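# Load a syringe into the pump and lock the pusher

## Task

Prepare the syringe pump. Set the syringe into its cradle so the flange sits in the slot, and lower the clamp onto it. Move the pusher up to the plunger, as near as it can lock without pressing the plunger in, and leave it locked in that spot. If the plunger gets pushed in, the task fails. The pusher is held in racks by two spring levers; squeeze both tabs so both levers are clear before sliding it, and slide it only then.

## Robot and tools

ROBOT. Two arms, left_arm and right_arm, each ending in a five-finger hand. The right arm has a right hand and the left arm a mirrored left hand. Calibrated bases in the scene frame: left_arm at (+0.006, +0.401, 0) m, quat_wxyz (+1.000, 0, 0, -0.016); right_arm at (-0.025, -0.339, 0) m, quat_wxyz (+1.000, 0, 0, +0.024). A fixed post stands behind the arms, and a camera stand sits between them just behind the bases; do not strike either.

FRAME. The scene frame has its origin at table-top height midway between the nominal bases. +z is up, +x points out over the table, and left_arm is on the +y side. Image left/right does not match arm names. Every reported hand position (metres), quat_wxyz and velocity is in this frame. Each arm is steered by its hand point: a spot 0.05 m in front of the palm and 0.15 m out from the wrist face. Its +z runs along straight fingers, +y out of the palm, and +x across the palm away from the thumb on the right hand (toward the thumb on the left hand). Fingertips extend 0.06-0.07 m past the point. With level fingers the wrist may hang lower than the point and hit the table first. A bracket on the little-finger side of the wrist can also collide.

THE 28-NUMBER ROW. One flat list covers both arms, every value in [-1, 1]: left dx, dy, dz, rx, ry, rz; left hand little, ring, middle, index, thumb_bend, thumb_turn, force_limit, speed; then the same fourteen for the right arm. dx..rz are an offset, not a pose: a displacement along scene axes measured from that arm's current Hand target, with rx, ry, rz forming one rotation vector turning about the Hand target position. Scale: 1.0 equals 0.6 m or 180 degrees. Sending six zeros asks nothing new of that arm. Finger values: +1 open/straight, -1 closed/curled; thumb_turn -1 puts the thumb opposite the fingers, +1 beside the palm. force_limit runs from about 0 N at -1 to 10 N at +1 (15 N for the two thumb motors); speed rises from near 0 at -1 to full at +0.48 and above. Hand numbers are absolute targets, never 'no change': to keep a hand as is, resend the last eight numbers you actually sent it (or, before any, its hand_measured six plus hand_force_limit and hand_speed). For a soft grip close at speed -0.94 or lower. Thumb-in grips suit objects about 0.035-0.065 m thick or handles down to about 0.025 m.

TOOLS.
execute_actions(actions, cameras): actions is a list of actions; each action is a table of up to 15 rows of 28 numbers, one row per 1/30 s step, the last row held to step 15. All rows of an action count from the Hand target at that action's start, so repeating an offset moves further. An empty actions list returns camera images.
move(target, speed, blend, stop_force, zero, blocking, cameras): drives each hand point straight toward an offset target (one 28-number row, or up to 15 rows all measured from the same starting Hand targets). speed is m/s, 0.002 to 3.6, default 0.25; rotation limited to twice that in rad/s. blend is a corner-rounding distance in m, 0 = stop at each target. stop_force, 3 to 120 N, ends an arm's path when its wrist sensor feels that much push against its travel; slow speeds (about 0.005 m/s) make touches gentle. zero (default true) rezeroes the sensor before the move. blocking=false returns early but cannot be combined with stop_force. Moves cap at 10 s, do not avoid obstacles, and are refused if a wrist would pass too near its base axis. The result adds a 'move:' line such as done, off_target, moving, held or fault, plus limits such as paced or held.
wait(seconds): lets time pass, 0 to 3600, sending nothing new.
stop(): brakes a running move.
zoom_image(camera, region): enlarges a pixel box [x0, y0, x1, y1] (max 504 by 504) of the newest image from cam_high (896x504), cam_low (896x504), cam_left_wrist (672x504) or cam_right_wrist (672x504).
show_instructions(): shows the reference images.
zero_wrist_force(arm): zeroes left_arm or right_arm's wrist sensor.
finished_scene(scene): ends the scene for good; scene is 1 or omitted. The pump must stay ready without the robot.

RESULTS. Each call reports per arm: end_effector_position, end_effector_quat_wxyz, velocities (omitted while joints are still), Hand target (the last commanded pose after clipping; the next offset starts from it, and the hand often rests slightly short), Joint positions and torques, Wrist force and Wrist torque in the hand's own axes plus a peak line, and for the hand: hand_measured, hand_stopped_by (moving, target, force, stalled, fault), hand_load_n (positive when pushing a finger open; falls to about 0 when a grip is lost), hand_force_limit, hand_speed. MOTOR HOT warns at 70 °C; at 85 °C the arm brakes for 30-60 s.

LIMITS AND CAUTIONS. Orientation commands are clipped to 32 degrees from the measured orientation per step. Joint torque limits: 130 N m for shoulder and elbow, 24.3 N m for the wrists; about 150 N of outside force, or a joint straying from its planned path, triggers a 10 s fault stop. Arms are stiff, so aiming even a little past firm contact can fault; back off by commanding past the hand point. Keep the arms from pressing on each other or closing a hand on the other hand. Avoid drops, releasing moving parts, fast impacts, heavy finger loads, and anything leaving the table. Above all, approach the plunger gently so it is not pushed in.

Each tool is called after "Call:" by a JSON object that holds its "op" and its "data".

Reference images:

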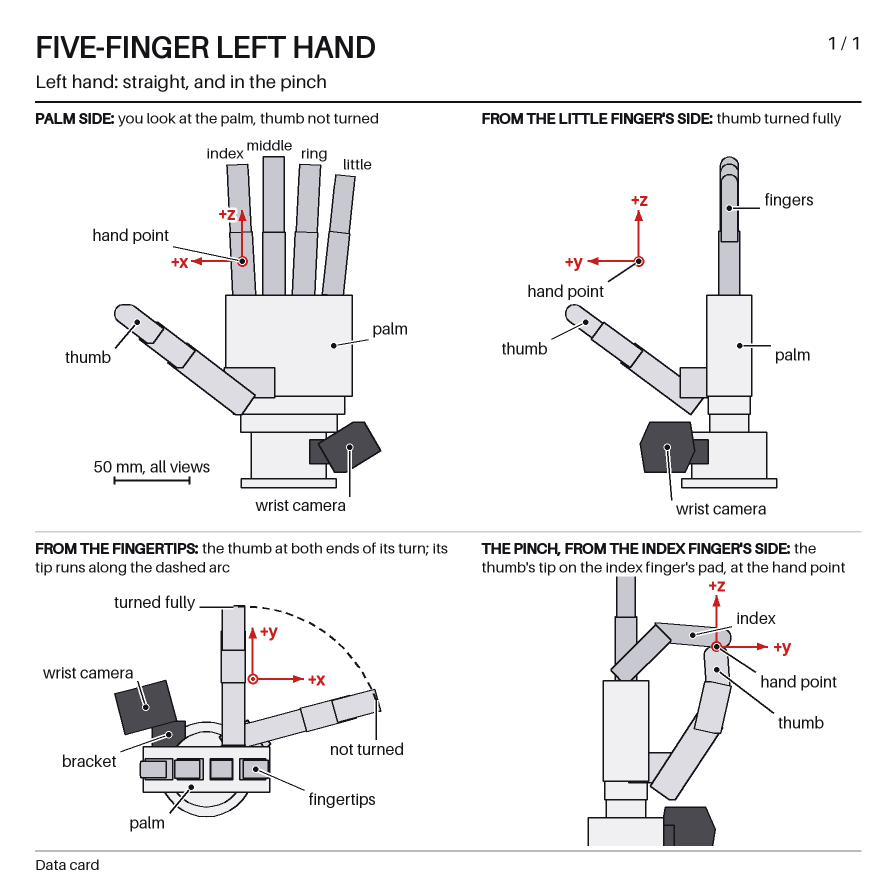

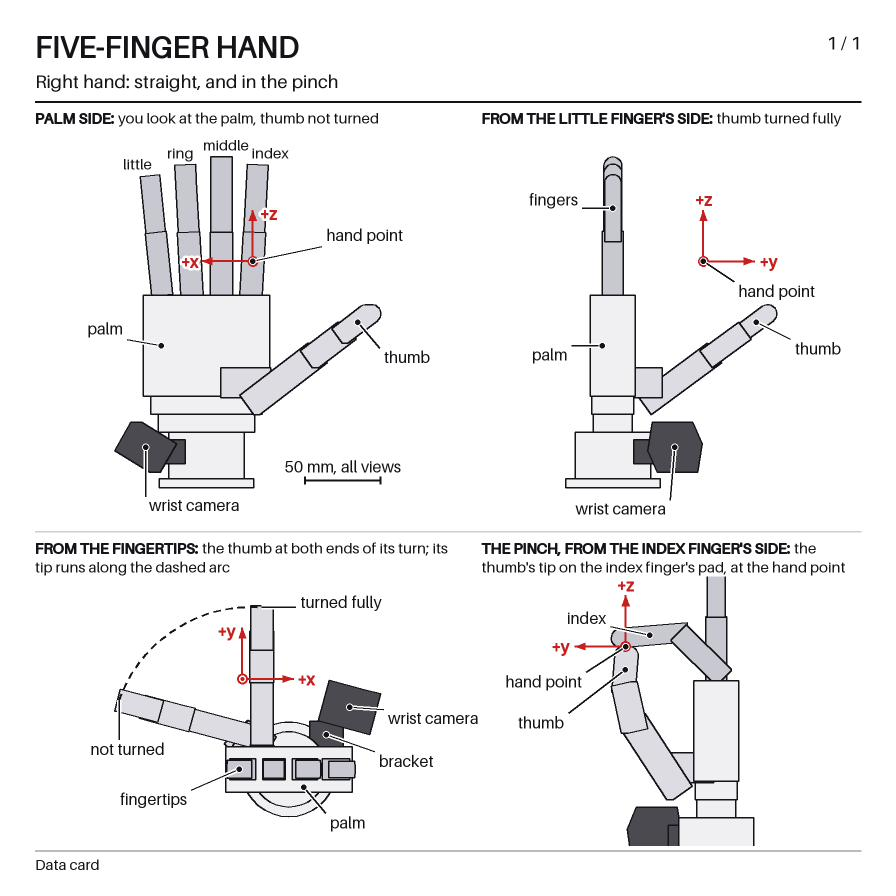

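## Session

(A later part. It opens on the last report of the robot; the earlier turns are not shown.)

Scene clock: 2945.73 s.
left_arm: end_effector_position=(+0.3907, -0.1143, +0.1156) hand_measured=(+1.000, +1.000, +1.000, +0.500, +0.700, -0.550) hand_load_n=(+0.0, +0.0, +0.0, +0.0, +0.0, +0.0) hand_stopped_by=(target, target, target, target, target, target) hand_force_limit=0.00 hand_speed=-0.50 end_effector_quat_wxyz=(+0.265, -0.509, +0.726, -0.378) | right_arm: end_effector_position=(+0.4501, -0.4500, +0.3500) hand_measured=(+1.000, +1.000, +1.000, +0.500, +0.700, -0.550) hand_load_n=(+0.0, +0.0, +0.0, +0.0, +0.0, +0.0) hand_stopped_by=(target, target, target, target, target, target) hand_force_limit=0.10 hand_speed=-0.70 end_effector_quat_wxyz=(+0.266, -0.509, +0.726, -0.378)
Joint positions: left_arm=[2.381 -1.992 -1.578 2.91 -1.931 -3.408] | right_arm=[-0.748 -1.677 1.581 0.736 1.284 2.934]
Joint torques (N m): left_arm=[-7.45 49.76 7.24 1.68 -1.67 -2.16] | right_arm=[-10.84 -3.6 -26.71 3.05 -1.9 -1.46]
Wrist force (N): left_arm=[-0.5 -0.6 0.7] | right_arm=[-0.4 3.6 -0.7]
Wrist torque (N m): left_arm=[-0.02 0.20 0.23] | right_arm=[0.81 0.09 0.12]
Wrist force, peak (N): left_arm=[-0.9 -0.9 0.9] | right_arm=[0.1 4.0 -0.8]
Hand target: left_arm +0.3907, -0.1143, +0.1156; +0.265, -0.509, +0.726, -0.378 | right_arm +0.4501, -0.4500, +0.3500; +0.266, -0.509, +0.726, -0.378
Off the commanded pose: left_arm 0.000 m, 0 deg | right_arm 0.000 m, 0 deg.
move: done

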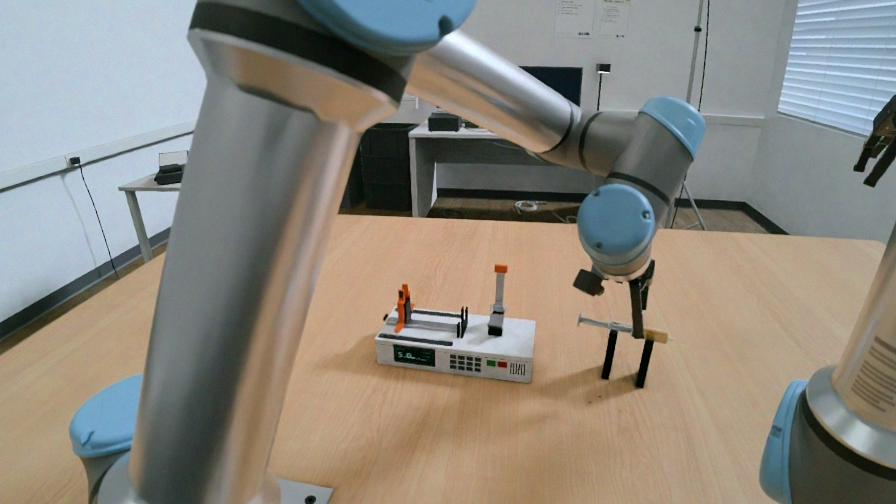

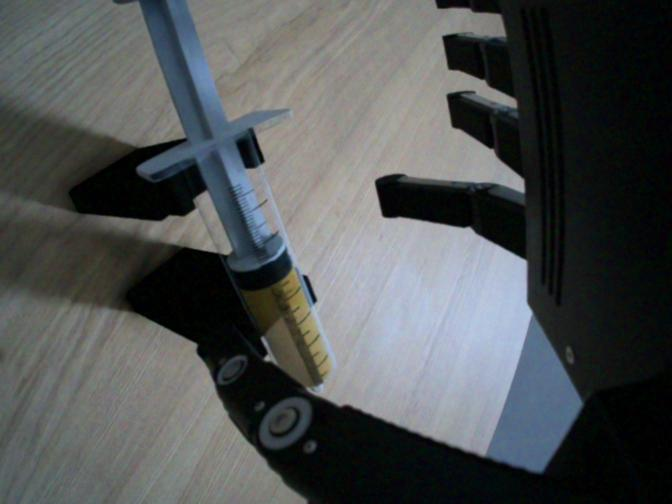

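Call:
{"op": "move", "data": {"target": [-0.0162,0.0173,-0.03,0,0,0,1,1,1,0.5,0.7,-0.55,0,-0.5,0,0,0,0,0,0,1,1,1,0.5,0.7,-0.55,0.1,-0.7], "speed": 0.04, "stop_force": 4, "cameras": ["cam_low","cam_left_wrist"]}}

Call:
{"op": "zoom_image", "data": {"camera": "cam_left_wrist", "region": [140, 60, 480, 400]}}

Call:
{"op": "zoom_image", "data": {"camera": "cam_low", "region": [560, 270, 680, 390]}}

Scene clock: 3023.60 s.
left_arm: end_effector_position=(+0.3810, -0.1039, +0.0976) hand_measured=(+1.000, +1.000, +1.000, +0.500, +0.700, -0.550) hand_load_n=(+0.0, +0.0, +0.0, +0.0, +0.0, +0.0) hand_stopped_by=(target, target, target, target, target, target) hand_force_limit=0.00 hand_speed=-0.50 end_effector_quat_wxyz=(+0.265, -0.509, +0.726, -0.378) | right_arm: end_effector_position=(+0.4501, -0.4500, +0.3500) hand_measured=(+1.000, +1.000, +1.000, +0.500, +0.700, -0.550) hand_load_n=(+0.0, +0.0, +0.0, +0.0, +0.0, +0.0) hand_stopped_by=(target, target, target, target, target, target) hand_force_limit=0.10 hand_speed=-0.70 end_effector_quat_wxyz=(+0.266, -0.509, +0.726, -0.378)
Joint positions: left_arm=[2.382 -1.98 -1.646 2.967 -1.93 -3.407] | right_arm=[-0.748 -1.677 1.581 0.736 1.284 2.934]
Joint torques (N m): left_arm=[8.69 48.49 6.16 1.66 1.14 2.25] | right_arm=[-10.56 -3.01 -26.87 3.11 -1.8 -1.34]
Wrist force (N): left_arm=[-0.7 -0.7 0.8] | right_arm=[-0.3 3.1 -0.8]
Wrist torque (N m): left_arm=[-0.04 0.24 0.19] | right_arm=[0.74 0.08 0.11]
Wrist force, peak (N): left_arm=[-1.1 -0.5 1.1] | right_arm=[-0.1 3.8 -0.6]
Hand target: left_arm +0.3810, -0.1039, +0.0976; +0.265, -0.509, +0.726, -0.378 | right_arm +0.4501, -0.4500, +0.3500; +0.266, -0.509, +0.726, -0.378
Off the commanded pose: left_arm 0.000 m, 0 deg | right_arm 0.000 m, 0 deg.
move: done

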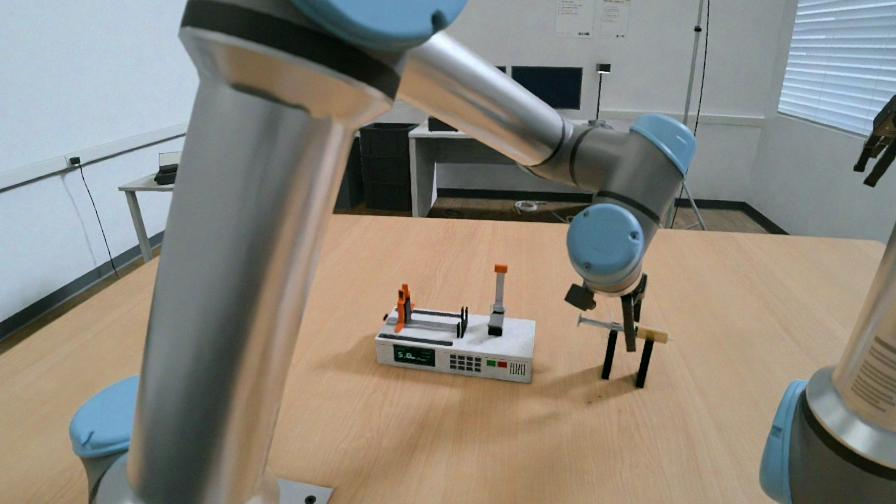

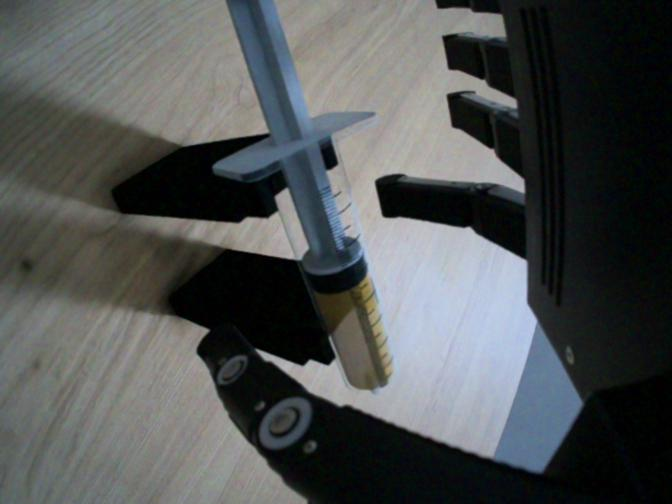

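Scaled by 1.482 from the camera's image (finer frame: 960x720).

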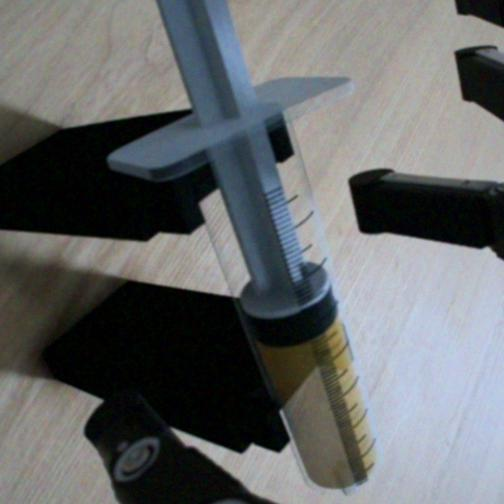

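Scaled by 4.200 from the camera's image (finer frame: 1280x720).

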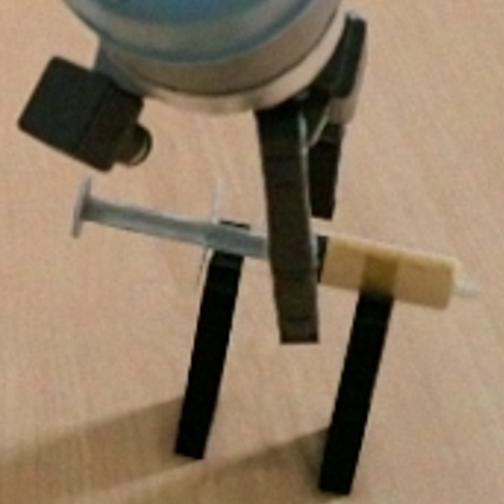

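Call:
{"op": "move", "data": {"target": [-0.0038,0.0014,-0.0057,0,0,0.0117,1,1,1,0.4,0.6,-0.55,0,-0.5,0,0,0,0,0,0,1,1,1,0.5,0.7,-0.55,0.1,-0.7], "speed": 0.03, "stop_force": 4, "cameras": ["cam_left_wrist"]}}

Call:
{"op": "zoom_image", "data": {"camera": "cam_left_wrist", "region": [140, 60, 480, 400]}}

Scene clock: 3049.87 s.
left_arm: end_effector_position=(+0.3787, -0.1031, +0.0942) hand_measured=(+1.000, +1.000, +1.000, +0.400, +0.600, -0.550) hand_load_n=(+0.0, +0.0, +0.0, +0.0, +0.0, +0.0) hand_stopped_by=(target, target, target, target, target, target) hand_force_limit=0.00 hand_speed=-0.50 end_effector_quat_wxyz=(+0.272, -0.522, +0.717, -0.373) | right_arm: end_effector_position=(+0.4501, -0.4500, +0.3500) hand_measured=(+1.000, +1.000, +1.000, +0.500, +0.700, -0.550) hand_load_n=(+0.0, -0.5, +0.0, +0.0, +0.0, +0.0) hand_stopped_by=(target, target, target, target, target, target) hand_force_limit=0.10 hand_speed=-0.70 end_effector_quat_wxyz=(+0.266, -0.509, +0.726, -0.378)
Joint positions: left_arm=[2.366 -1.991 -1.643 2.961 -1.971 -3.442] | right_arm=[-0.748 -1.677 1.581 0.736 1.284 2.934]
Joint torques (N m): left_arm=[-7.61 27.46 29.3 -2.4 -1.69 -2.16] | right_arm=[-10.37 -3.5 -25.87 3.15 -1.72 -1.31]
Wrist force (N): left_arm=[-0.6 -0.7 0.9] | right_arm=[-0.1 3.2 -0.8]
Wrist torque (N m): left_arm=[-0.05 0.22 0.22] | right_arm=[0.76 0.05 0.12]
Wrist force, peak (N): left_arm=[-0.8 -0.6 1.1] | right_arm=[-0.5 3.8 -0.7]
Hand target: left_arm +0.3787, -0.1031, +0.0942; +0.272, -0.522, +0.717, -0.373 | right_arm +0.4501, -0.4500, +0.3500; +0.266, -0.509, +0.726, -0.378
Off the commanded pose: left_arm 0.000 m, 0 deg | right_arm 0.000 m, 0 deg.
move: done

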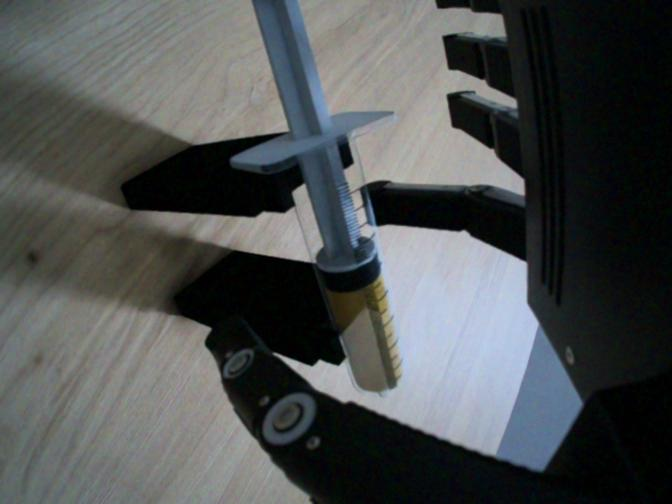

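Scaled by 1.482 from the camera's image (finer frame: 960x720).

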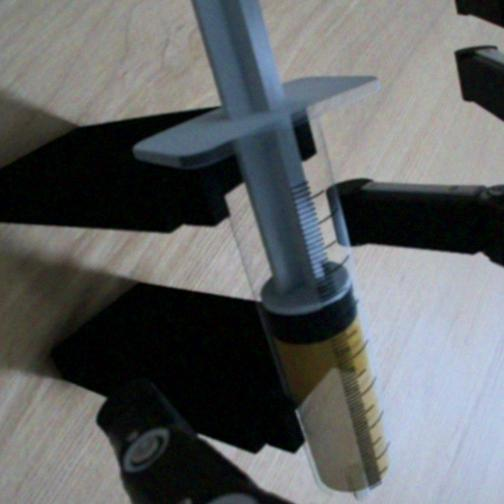

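Call:
{"op": "move", "data": {"target": [-0.0009,0.0003,-0.0014,0,0,0,1,1,1,0.25,0,-0.55,-0.2,-0.9,0,0,0,0,0,0,1,1,1,0.5,0.7,-0.55,0.1,-0.7], "speed": 0.02, "cameras": []}}

Call:
{"op": "move", "data": {"target": [0,0,0,0,0,0,1,1,1,-0.15,0,-0.55,-0.5,-0.95,0,0,0,0,0,0,1,1,1,0.5,0.7,-0.55,0.1,-0.7], "cameras": ["cam_left_wrist"]}}

Call:
{"op": "zoom_image", "data": {"camera": "cam_left_wrist", "region": [140, 60, 480, 400]}}

Scene clock: 3066.10 s.
left_arm: end_effector_position=(+0.3782, -0.1029, +0.0934) hand_measured=(+1.000, +1.000, +1.000, +0.250, +0.000, -0.550) hand_load_n=(+0.0, +0.0, +0.0, +0.0, +0.5, +0.0) hand_stopped_by=(target, target, target, target, target, target) hand_force_limit=-0.20 hand_speed=-0.90 end_effector_quat_wxyz=(+0.272, -0.522, +0.717, -0.373) | right_arm: end_effector_position=(+0.4501, -0.4500, +0.3500) hand_measured=(+1.000, +1.000, +1.000, +0.500, +0.700, -0.550) hand_load_n=(-0.5, +0.0, +0.0, +0.0, +0.5, +0.0) hand_stopped_by=(target, target, target, target, target, target) hand_force_limit=0.10 hand_speed=-0.70 end_effector_quat_wxyz=(+0.266, -0.509, +0.726, -0.378)
Joint positions: left_arm=[2.365 -1.991 -1.645 2.964 -1.972 -3.442] | right_arm=[-0.748 -1.677 1.581 0.736 1.284 2.934]
Joint torques (N m): left_arm=[-8.32 26.77 7.19 1.57 -1.75 -2.2] | right_arm=[-10.75 -3.77 -26.39 3.14 -1.83 -1.09]
Wrist force (N): left_arm=[-0.6 -0.6 0.6] | right_arm=[-0.1 3.2 -0.5]
Wrist torque (N m): left_arm=[-0.02 0.21 0.22] | right_arm=[0.74 0.03 0.13]
Wrist force, peak (N): left_arm=[-1.1 -0.9 0.7] | right_arm=[-0.2 3.7 -0.8]
Hand target: left_arm +0.3782, -0.1029, +0.0934; +0.272, -0.522, +0.717, -0.373 | right_arm +0.4501, -0.4500, +0.3500; +0.266, -0.509, +0.726, -0.378
Off the commanded pose: left_arm 0.000 m, 0 deg | right_arm 0.000 m, 0 deg.
move: done

Scene clock: 3067.23 s.
left_arm: end_effector_position=(+0.3782, -0.1029, +0.0934) hand_measured=(+1.000, +1.000, +1.000, +0.124, +0.000, -0.550) hand_load_n=(+0.0, +0.0, +0.0, +2.5, +0.0, +0.0) hand_stopped_by=(target, target, target, force, target, target) hand_force_limit=-0.50 hand_speed=-0.95 end_effector_quat_wxyz=(+0.272, -0.522, +0.717, -0.373) | right_arm: end_effector_position=(+0.4501, -0.4500, +0.3500) hand_measured=(+1.000, +1.000, +1.000, +0.500, +0.700, -0.550) hand_load_n=(+0.0, +0.0, +0.0, +0.0, +0.0, +0.0) hand_stopped_by=(target, target, target, target, target, target) hand_force_limit=0.10 hand_speed=-0.70 end_effector_quat_wxyz=(+0.266, -0.509, +0.726, -0.378)
Joint positions: left_arm=[2.365 -1.991 -1.645 2.964 -1.972 -3.442] | right_arm=[-0.748 -1.677 1.581 0.736 1.284 2.934]
Joint torques (N m): left_arm=[-7.29 27.4 7.04 0.44 -1.31 -2.31] | right_arm=[-10.23 -3.19 -26.49 2.91 -1.81 -1.22]
Wrist force (N): left_arm=[-0.7 -3.1 3.3] | right_arm=[0.0 3.3 -0.4]
Wrist torque (N m): left_arm=[-0.21 0.22 0.23] | right_arm=[0.77 0.02 0.13]
Wrist force, peak (N): left_arm=[-0.9 -3.5 3.3] | right_arm=[-0.1 3.7 -0.9]
Hand target: left_arm +0.3782, -0.1029, +0.0934; +0.272, -0.522, +0.717, -0.373 | right_arm +0.4501, -0.4500, +0.3500; +0.266, -0.509, +0.726, -0.378
Off the commanded pose: left_arm 0.000 m, 0 deg | right_arm 0.000 m, 0 deg.
move: done

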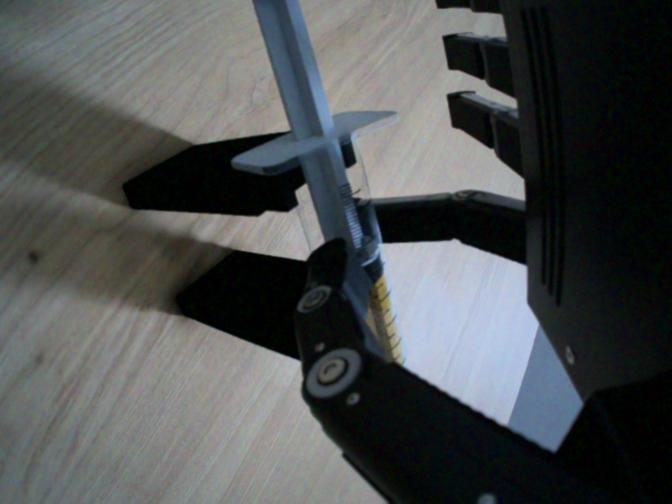

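Scaled by 1.482 from the camera's image (finer frame: 960x720).

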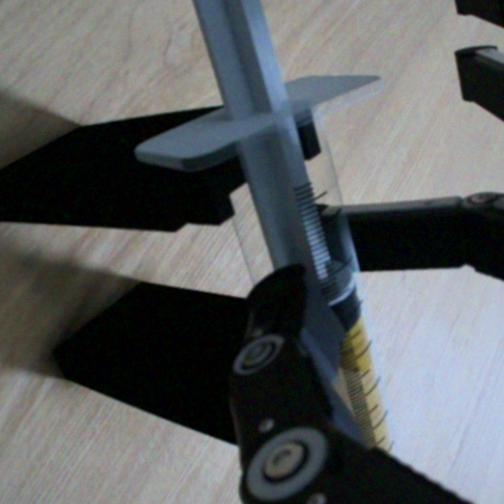

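Call:
{"op": "move", "data": {"target": [0.0026,-0.0008,-0.0019,0,0,0,1,1,1,-0.15,0,-0.55,-0.5,-0.95,0,0,0,0,0,0,1,1,1,0.5,0.7,-0.55,0.1,-0.7], "speed": 0.02, "cameras": []}}

Call:
{"op": "move", "data": {"target": [0,0,0,0,0,0,1,1,1,-0.16,0,-0.55,-0.3,-0.95,0,0,0,0,0,0,1,1,1,0.5,0.7,-0.55,0.1,-0.7], "cameras": ["cam_left_wrist"]}}

Scene clock: 3078.13 s.
left_arm: end_effector_position=(+0.3797, -0.1034, +0.0922) hand_measured=(+1.000, +1.000, +1.000, +0.124, +0.000, -0.550) hand_load_n=(+0.0, +0.0, +0.0, +2.0, +0.0, +0.0) hand_stopped_by=(target, target, target, force, target, target) hand_force_limit=-0.50 hand_speed=-0.95 end_effector_quat_wxyz=(+0.272, -0.522, +0.717, -0.373) | right_arm: end_effector_position=(+0.4501, -0.4500, +0.3500) hand_measured=(+1.000, +1.000, +1.000, +0.500, +0.700, -0.550) hand_load_n=(+0.0, +0.0, +0.0, +0.0, +0.0, +0.0) hand_stopped_by=(target, target, target, target, target, target) hand_force_limit=0.10 hand_speed=-0.70 end_effector_quat_wxyz=(+0.266, -0.509, +0.726, -0.378)
Joint positions: left_arm=[2.367 -1.994 -1.643 2.966 -1.971 -3.441] | right_arm=[-0.748 -1.677 1.581 0.736 1.284 2.934]
Joint torques (N m): left_arm=[9.8 25.36 27.89 1.7 1.01 2.33] | right_arm=[-10.38 -3.73 -26 3.08 -1.74 -1.04]
Wrist force (N): left_arm=[-0.1 -2.5 -1.6] | right_arm=[0.0 3.0 -0.4]
Wrist torque (N m): left_arm=[-0.05 0.16 0.17] | right_arm=[0.71 0.02 0.12]
Wrist force, peak (N): left_arm=[-0.9 -3.6 3.5] | right_arm=[-0.1 3.8 -0.8]
Hand target: left_arm +0.3798, -0.1034, +0.0922; +0.272, -0.522, +0.717, -0.373 | right_arm +0.4501, -0.4500, +0.3500; +0.266, -0.509, +0.726, -0.378
Off the commanded pose: left_arm 0.000 m, 0 deg | right_arm 0.000 m, 0 deg.
move: done

Scene clock: 3078.63 s.
left_arm: end_effector_position=(+0.3798, -0.1034, +0.0922) hand_measured=(+1.000, +1.000, +1.000, +0.116, +0.000, -0.550) hand_load_n=(+0.0, +0.0, +0.0, +3.5, +0.0, +0.0) hand_stopped_by=(target, target, target, force, target, target) hand_force_limit=-0.30 hand_speed=-0.95 end_effector_quat_wxyz=(+0.272, -0.522, +0.717, -0.373) | right_arm: end_effector_position=(+0.4501, -0.4500, +0.3500) hand_measured=(+1.000, +1.000, +1.000, +0.500, +0.700, -0.550) hand_load_n=(+0.0, +0.0, +0.0, +0.0, +0.5, +0.0) hand_stopped_by=(target, target, target, target, target, target) hand_force_limit=0.10 hand_speed=-0.70 end_effector_quat_wxyz=(+0.266, -0.509, +0.726, -0.378)
Joint positions: left_arm=[2.367 -1.995 -1.643 2.966 -1.97 -3.441] | right_arm=[-0.748 -1.677 1.581 0.736 1.284 2.934]
Joint torques (N m): left_arm=[8.67 25.19 25.71 0.29 1.03 2.27] | right_arm=[-10.99 -4.23 -25.82 3.03 -1.79 -1.07]
Wrist force (N): left_arm=[-0.2 -5.1 -2.0] | right_arm=[0.0 3.5 -0.7]
Wrist torque (N m): left_arm=[-0.19 0.12 0.19] | right_arm=[0.80 0.03 0.14]
Wrist force, peak (N): left_arm=[-0.1 -5.4 -2.2] | right_arm=[-0.1 3.7 -0.8]
Hand target: left_arm +0.3798, -0.1034, +0.0922; +0.272, -0.522, +0.717, -0.373 | right_arm +0.4501, -0.4500, +0.3500; +0.266, -0.509, +0.726, -0.378
Off the commanded pose: left_arm 0.000 m, 0 deg | right_arm 0.000 m, 0 deg.
move: done

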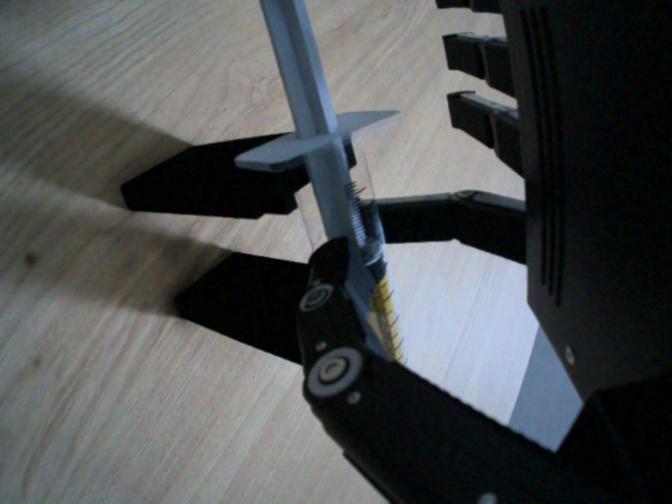

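Call:
{"op": "move", "data": {"target": [-0.0005,0,0.0024,0,0,0,1,1,1,-0.16,0,-0.55,-0.3,-0.95,0,0,0,0,0,0,1,1,1,0.5,0.7,-0.55,0.1,-0.7], "speed": 0.02, "cameras": []}}

Call:
{"op": "move", "data": {"target": [0,0,0,0,0,0,1,1,1,-0.17,0,-0.55,0.1,-0.95,0,0,0,0,0,0,1,1,1,0.5,0.7,-0.55,0.1,-0.7], "cameras": ["cam_left_wrist"]}}

Scene clock: 3092.63 s.
left_arm: end_effector_position=(+0.3795, -0.1033, +0.0936) hand_measured=(+1.000, +1.000, +1.000, +0.116, +0.000, -0.550) hand_load_n=(+0.0, +0.0, +0.0, +2.5, +1.0, -0.5) hand_stopped_by=(target, target, target, force, target, target) hand_force_limit=-0.30 hand_speed=-0.95 end_effector_quat_wxyz=(+0.272, -0.522, +0.717, -0.373) | right_arm: end_effector_position=(+0.4501, -0.4500, +0.3500) hand_measured=(+1.000, +1.000, +1.000, +0.500, +0.700, -0.550) hand_load_n=(+0.0, +0.0, -0.5, +0.0, +0.0, +0.0) hand_stopped_by=(target, target, target, target, target, target) hand_force_limit=0.10 hand_speed=-0.70 end_effector_quat_wxyz=(+0.266, -0.509, +0.726, -0.378)
Joint positions: left_arm=[2.367 -1.993 -1.641 2.962 -1.971 -3.441] | right_arm=[-0.748 -1.677 1.581 0.736 1.284 2.934]
Joint torques (N m): left_arm=[-9 49.68 29.74 -2.45 -1.72 -2.22] | right_arm=[-10.48 -4.05 -26.17 3.02 -1.73 -1.08]
Wrist force (N): left_arm=[-0.6 -0.4 0.6] | right_arm=[-0.3 3.4 -1.0]
Wrist torque (N m): left_arm=[0.00 0.21 0.15] | right_arm=[0.81 0.09 0.13]
Wrist force, peak (N): left_arm=[-0.2 -5.6 -2.2] | right_arm=[-0.4 3.6 -0.9]
Hand target: left_arm +0.3795, -0.1034, +0.0937; +0.272, -0.522, +0.717, -0.373 | right_arm +0.4501, -0.4500, +0.3500; +0.266, -0.509, +0.726, -0.378
Off the commanded pose: left_arm 0.000 m, 0 deg | right_arm 0.000 m, 0 deg.
move: done

Scene clock: 3093.13 s.
left_arm: end_effector_position=(+0.3795, -0.1034, +0.0937) hand_measured=(+1.000, +1.000, +1.000, +0.100, +0.000, -0.550) hand_load_n=(+0.0, +0.0, +0.0, +6.0, +3.5, -1.5) hand_stopped_by=(target, target, target, force, target, target) hand_force_limit=0.10 hand_speed=-0.95 end_effector_quat_wxyz=(+0.272, -0.522, +0.717, -0.373) | right_arm: end_effector_position=(+0.4501, -0.4500, +0.3500) hand_measured=(+1.000, +1.000, +1.000, +0.500, +0.700, -0.550) hand_load_n=(+0.0, -0.5, +0.0, +0.0, +0.0, +0.0) hand_stopped_by=(target, target, target, target, target, target) hand_force_limit=0.10 hand_speed=-0.70 end_effector_quat_wxyz=(+0.266, -0.509, +0.726, -0.378)
Joint positions: left_arm=[2.367 -1.993 -1.641 2.962 -1.971 -3.441] | right_arm=[-0.748 -1.677 1.581 0.736 1.284 2.934]
Joint torques (N m): left_arm=[-7.64 48.85 29.52 -2.39 -1.62 -2.13] | right_arm=[-10.33 -4.4 -25.86 3.01 -1.73 -0.97]
Wrist force (N): left_arm=[-0.6 -0.3 0.8] | right_arm=[-0.2 3.2 -0.8]
Wrist torque (N m): left_arm=[0.01 0.22 0.15] | right_arm=[0.75 0.07 0.13]
Wrist force, peak (N): left_arm=[-0.6 -0.3 1.1] | right_arm=[-0.4 3.7 -0.7]
Hand target: left_arm +0.3795, -0.1034, +0.0937; +0.272, -0.522, +0.717, -0.373 | right_arm +0.4501, -0.4500, +0.3500; +0.266, -0.509, +0.726, -0.378
Off the commanded pose: left_arm 0.000 m, 0 deg | right_arm 0.000 m, 0 deg.
move: done

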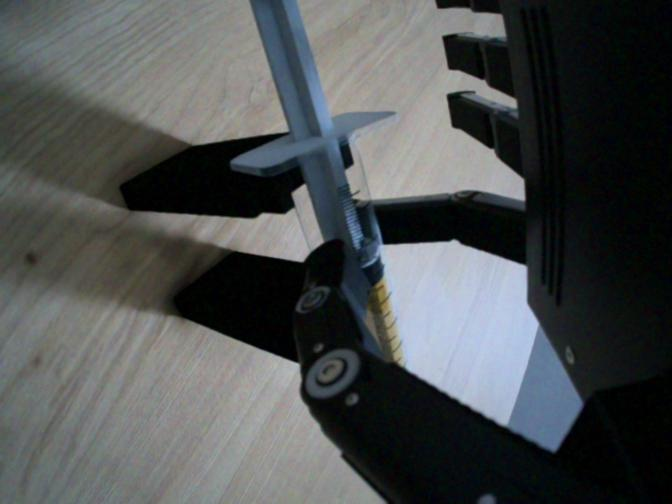

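Call:
{"op": "move", "data": {"target": [[0,0,0.05,0,0,0,1,1,1,-0.17,0,-0.55,0.1,-0.95,0,0,0,0,0,0,1,1,1,0.5,0.7,-0.55,0.1,-0.7],[0,0,0.2,0,0,0,1,1,1,-0.17,0,-0.55,0.1,-0.95,0,0,0,0,0,0,1,1,1,0.5,0.7,-0.55,0.1,-0.7]], "speed": [0.02,0.08], "blend": [0.01,0], "cameras": ["cam_left_wrist","cam_low","cam_high"]}}

Call:
{"op": "zoom_image", "data": {"camera": "cam_low", "region": [540, 190, 700, 310]}}

Call:
{"op": "zoom_image", "data": {"camera": "cam_high", "region": [360, 130, 460, 230]}}

Scene clock: 3105.50 s.
left_arm: end_effector_position=(+0.3794, -0.1034, +0.2136) hand_measured=(+1.000, +1.000, +1.000, +0.100, +0.000, -0.550) hand_load_n=(+0.0, +0.0, +0.0, +6.5, +3.0, -1.5) hand_stopped_by=(target, target, target, force, target, target) hand_force_limit=0.10 hand_speed=-0.95 end_effector_quat_wxyz=(+0.272, -0.522, +0.717, -0.373) | right_arm: end_effector_position=(+0.4501, -0.4500, +0.3500) hand_measured=(+1.000, +1.000, +1.000, +0.500, +0.700, -0.550) hand_load_n=(+0.0, -0.5, +0.0, +0.0, +0.0, +0.0) hand_stopped_by=(target, target, target, target, target, target) hand_force_limit=0.10 hand_speed=-0.70 end_effector_quat_wxyz=(+0.266, -0.509, +0.726, -0.378)
Joint positions: left_arm=[2.367 -1.896 -1.452 2.676 -1.971 -3.441] | right_arm=[-0.748 -1.677 1.581 0.736 1.284 2.934]
Joint torques (N m): left_arm=[2.5 46.41 31.53 -2.65 -1.52 -1.94] | right_arm=[-10.26 -3.8 -25.08 2.97 -1.79 -0.89]
Wrist force (N): left_arm=[-0.4 -0.1 0.9] | right_arm=[-0.2 3.4 -0.9]
Wrist torque (N m): left_arm=[0.03 0.19 0.16] | right_arm=[0.80 0.06 0.12]
Wrist force, peak (N): left_arm=[-0.9 -0.2 1.1] | right_arm=[-0.1 3.8 -0.5]
Hand target: left_arm +0.3795, -0.1034, +0.2137; +0.272, -0.522, +0.717, -0.373 | right_arm +0.4501, -0.4500, +0.3500; +0.266, -0.509, +0.726, -0.378
Off the commanded pose: left_arm 0.000 m, 0 deg | right_arm 0.000 m, 0 deg.
move: done
Images, in order (width x height): cam_high 896x504, cam_low 896x504, cam_left_wrist 672x504.

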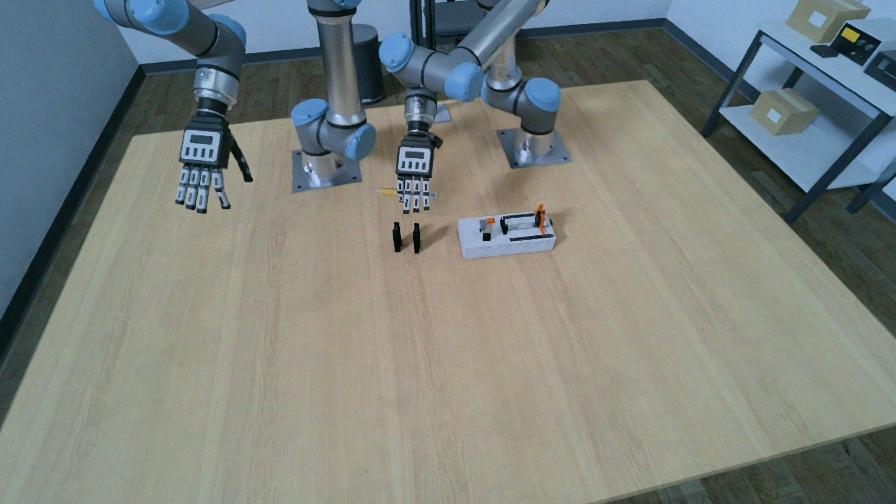

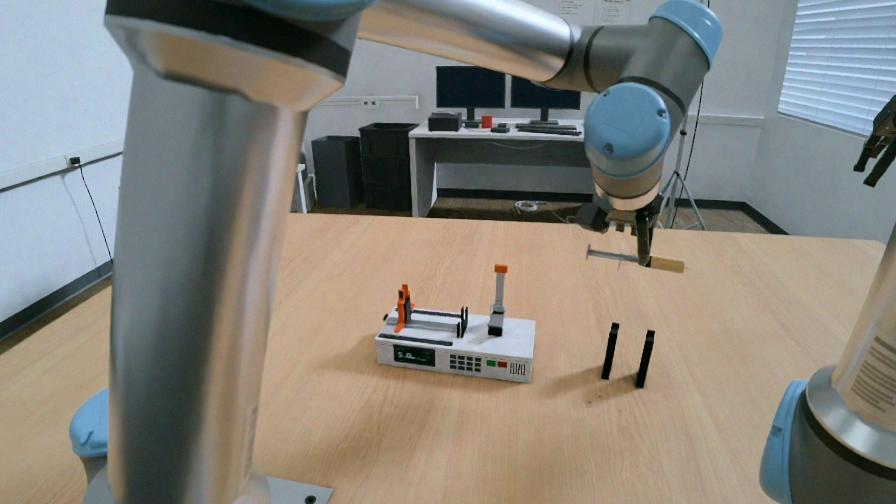

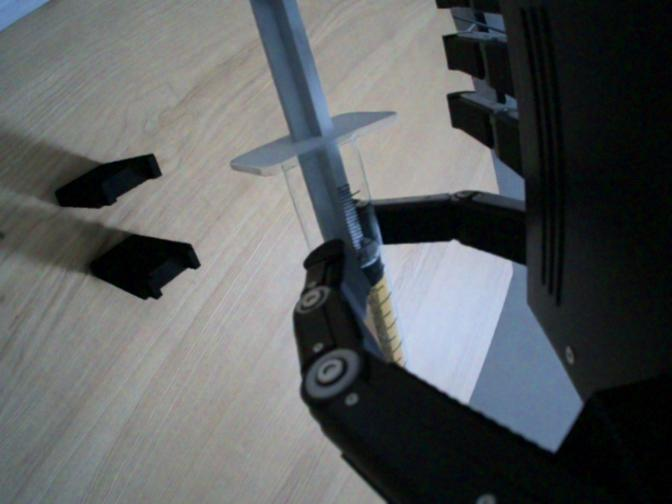

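Scaled by 3.150 from the camera's image (finer frame: 1280x720).

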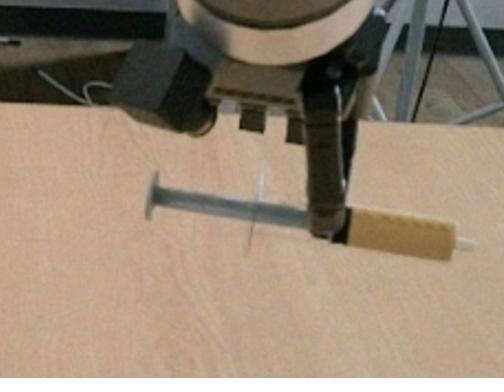

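Scaled by 5.040 from the camera's image (finer frame: 1280x720).

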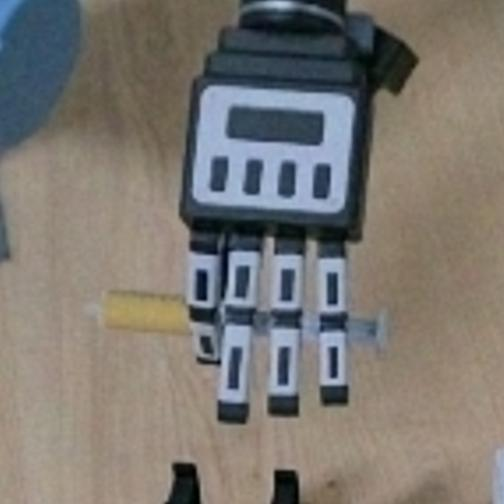

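Call:
{"op": "move", "data": {"target": [[0.0342,0.4223,0,0,0,0.0806,1,1,1,-0.17,0,-0.55,0.1,-0.95,0,0,0,0,0,0,1,1,1,0.5,0.7,-0.55,0.1,-0.7]], "speed": 0.12, "cameras": ["cam_left_wrist","cam_low","cam_high"]}}

Call:
{"op": "zoom_image", "data": {"camera": "cam_left_wrist", "region": [0, 60, 400, 400]}}

Scene clock: 3171.67 s.
left_arm: end_effector_position=(+0.4000, +0.1500, +0.2137) hand_measured=(+1.000, +1.000, +1.000, +0.100, +0.000, -0.550) hand_load_n=(+0.0, +0.0, +0.0, +6.0, +3.5, -1.0) hand_stopped_by=(target, target, target, force, target, target) hand_force_limit=0.10 hand_speed=-0.95 end_effector_quat_wxyz=(-0.317, +0.608, -0.645, +0.336) | right_arm: end_effector_position=(+0.4501, -0.4500, +0.3500) hand_measured=(+1.000, +1.000, +1.000, +0.500, +0.700, -0.550) hand_load_n=(+0.0, +0.0, -0.5, +0.0, +0.0, +0.0) hand_stopped_by=(target, target, target, target, target, target) hand_force_limit=0.10 hand_speed=-0.70 end_effector_quat_wxyz=(+0.266, -0.509, +0.726, -0.378)
Joint positions: left_arm=[2.87 -1.467 -1.926 2.768 -1.771 -3.284] | right_arm=[-0.748 -1.677 1.581 0.736 1.284 2.934]
Joint torques (N m): left_arm=[7.78 26.85 9.59 1.88 1.3 2.12] | right_arm=[-10.78 -4.29 -25.3 3.03 -1.64 -0.84]
Wrist force (N): left_arm=[-0.5 -0.5 0.8] | right_arm=[-0.4 3.2 -0.8]
Wrist torque (N m): left_arm=[-0.04 0.23 0.14] | right_arm=[0.76 0.11 0.10]
Wrist force, peak (N): left_arm=[-1.6 -0.5 0.6] | right_arm=[-0.3 3.8 -0.8]
Hand target: left_arm +0.4000, +0.1500, +0.2137; -0.317, +0.608, -0.645, +0.336 | right_arm +0.4501, -0.4500, +0.3500; +0.266, -0.509, +0.726, -0.378
Off the commanded pose: left_arm 0.000 m, 0 deg | right_arm 0.000 m, 0 deg.
move: done
Images, in order (width x height): cam_high 896x504, cam_low 896x504, cam_left_wrist 672x504.

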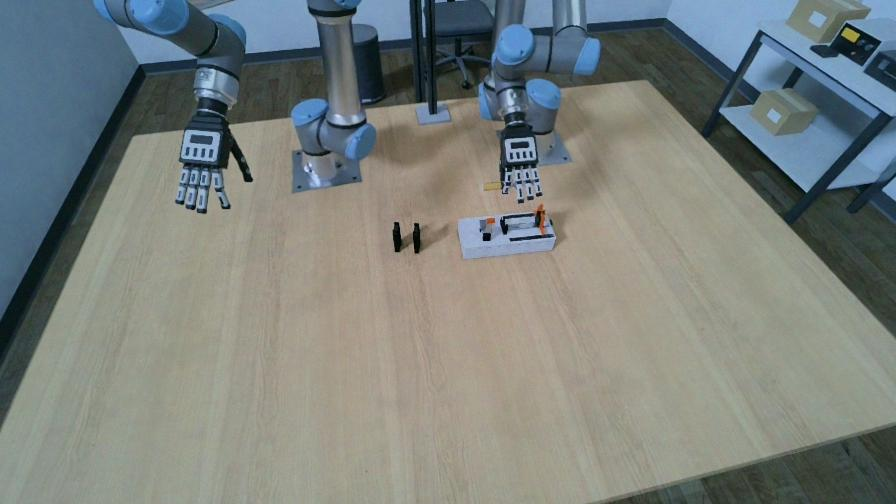

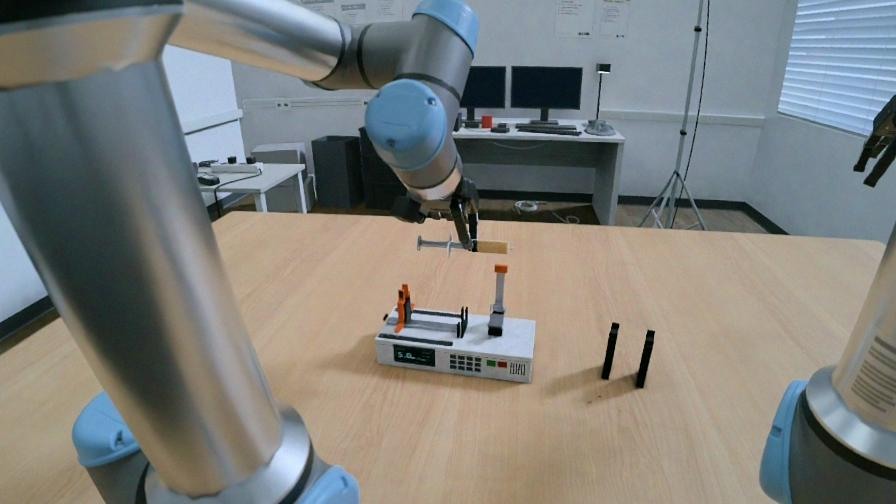

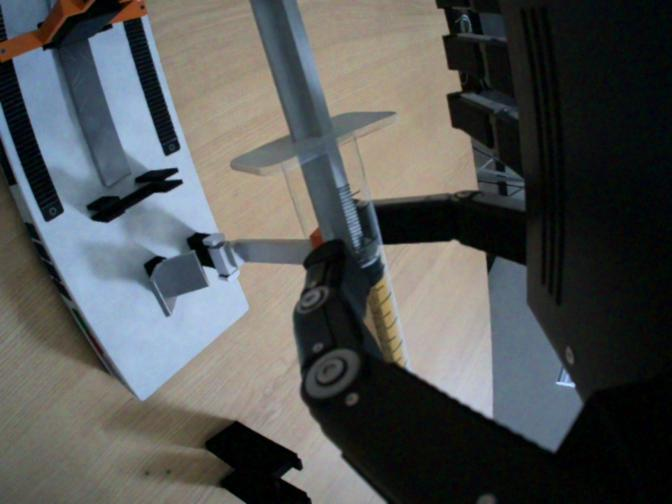

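Scaled by 1.260 from the camera's image (finer frame: 960x720).

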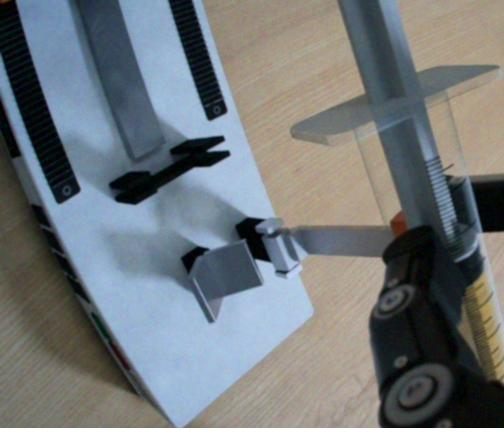

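Call:
{"op": "move", "data": {"target": [[0.01,-0.02,0,0,0,-0.0167,1,1,1,-0.17,0,-0.55,0.1,-0.95,0,0,0,0,0,0,1,1,1,0.5,0.7,-0.55,0.1,-0.7],[0.01,-0.02,-0.115,0,0,-0.0167,1,1,1,-0.17,0,-0.55,0.1,-0.95,0,0,0,0,0,0,1,1,1,0.5,0.7,-0.55,0.1,-0.7]], "speed": 0.06, "stop_force": 4, "cameras": ["cam_left_wrist","cam_low","cam_high"]}}

Call:
{"op": "zoom_image", "data": {"camera": "cam_left_wrist", "region": [60, 20, 440, 400]}}

Call:
{"op": "zoom_image", "data": {"camera": "cam_low", "region": [370, 220, 550, 360]}}

Call:
{"op": "zoom_image", "data": {"camera": "cam_high", "region": [450, 160, 570, 270]}}

Scene clock: 3262.60 s.
left_arm: end_effector_position=(+0.4060, +0.1380, +0.1447) hand_measured=(+1.000, +1.000, +1.000, +0.100, +0.000, -0.550) hand_load_n=(+0.0, +0.0, -0.5, +6.0, +3.5, -1.0) hand_stopped_by=(target, target, target, force, target, target) hand_force_limit=0.10 hand_speed=-0.95 end_effector_quat_wxyz=(-0.308, +0.591, -0.661, +0.344) | right_arm: end_effector_position=(+0.4501, -0.4500, +0.3500) hand_measured=(+1.000, +1.000, +1.000, +0.500, +0.700, -0.550) hand_load_n=(+0.0, +0.0, +0.0, +0.0, +0.0, +0.0) hand_stopped_by=(target, target, target, target, target, target) hand_force_limit=0.10 hand_speed=-0.70 end_effector_quat_wxyz=(+0.266, -0.509, +0.726, -0.378)
Joint positions: left_arm=[2.868 -1.549 -2.037 2.966 -1.73 -3.254] | right_arm=[-0.748 -1.677 1.581 0.736 1.284 2.934]
Joint torques (N m): left_arm=[-2.08 8.55 7.18 1.96 0.46 2.02] | right_arm=[-9.85 -3.29 -24.61 3.01 -1.77 -0.89]
Wrist force (N): left_arm=[-0.7 0.1 0.9] | right_arm=[-0.2 3.3 -0.8]
Wrist torque (N m): left_arm=[0.05 0.24 0.10] | right_arm=[0.78 0.07 0.12]
Wrist force, peak (N): left_arm=[-0.9 -0.1 1.0] | right_arm=[-0.4 3.8 -0.8]
Hand target: left_arm +0.4060, +0.1380, +0.1447; +0.308, -0.591, +0.661, -0.344 | right_arm +0.4501, -0.4500, +0.3500; +0.266, -0.509, +0.726, -0.378
Off the commanded pose: left_arm 0.000 m, 0 deg | right_arm 0.000 m, 0 deg.
move: done
Images, in order (width x height): cam_high 896x504, cam_low 896x504, cam_left_wrist 672x504.

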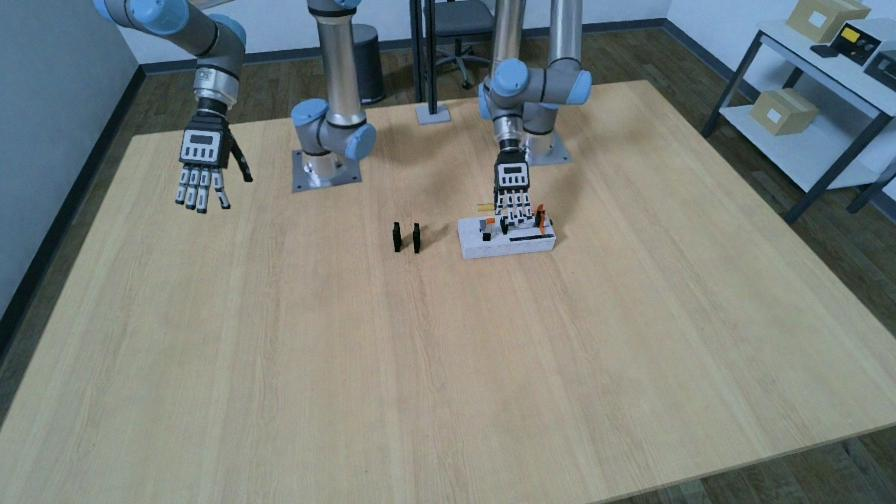

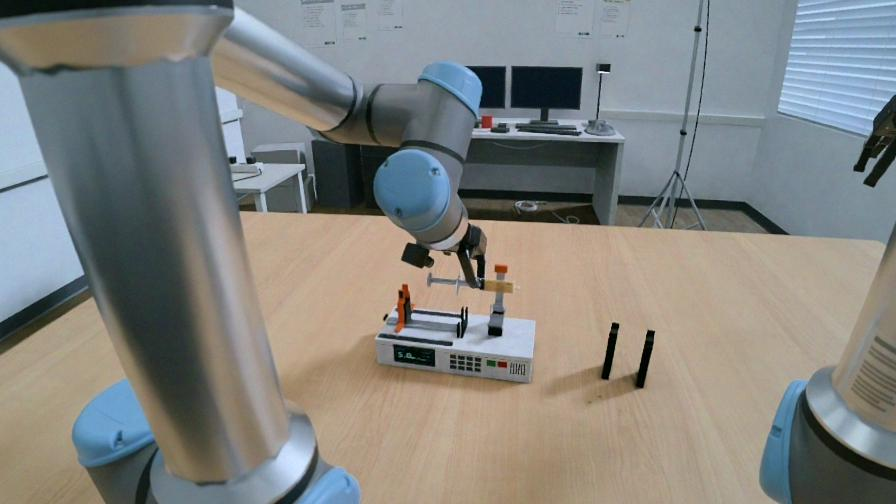

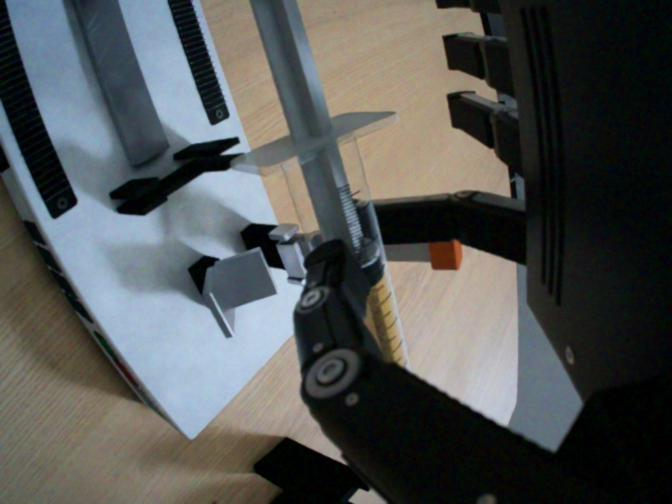

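Scaled by 1.326 from the camera's image (finer frame: 960x720).

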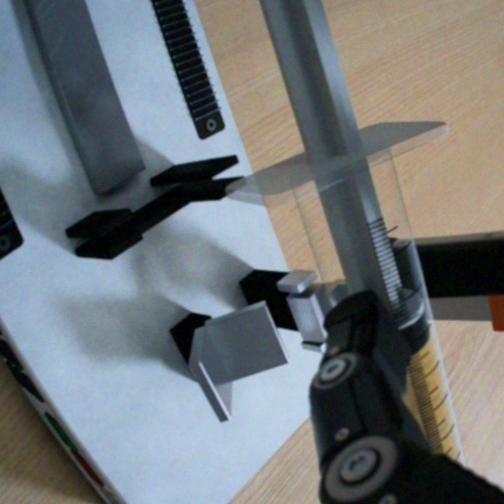

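Scaled by 2.800 from the camera's image (finer frame: 1280x720).

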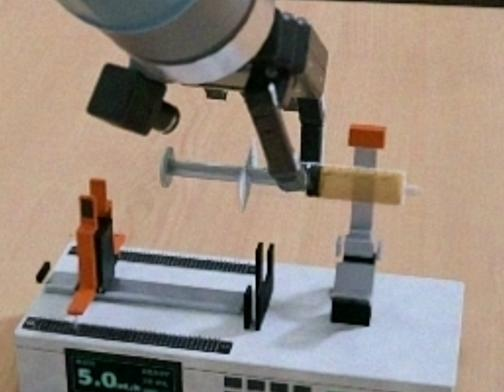

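Scaled by 4.200 from the camera's image (finer frame: 1280x720).

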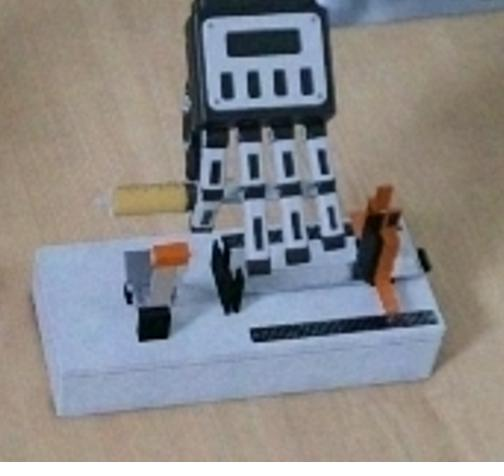

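Call:
{"op": "zoom_image", "data": {"camera": "cam_low", "region": [420, 265, 520, 345]}}

Scaled by 5.040 from the camera's image (finer frame: 1280x720).

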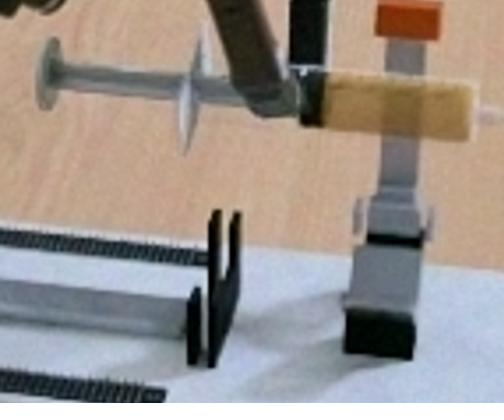

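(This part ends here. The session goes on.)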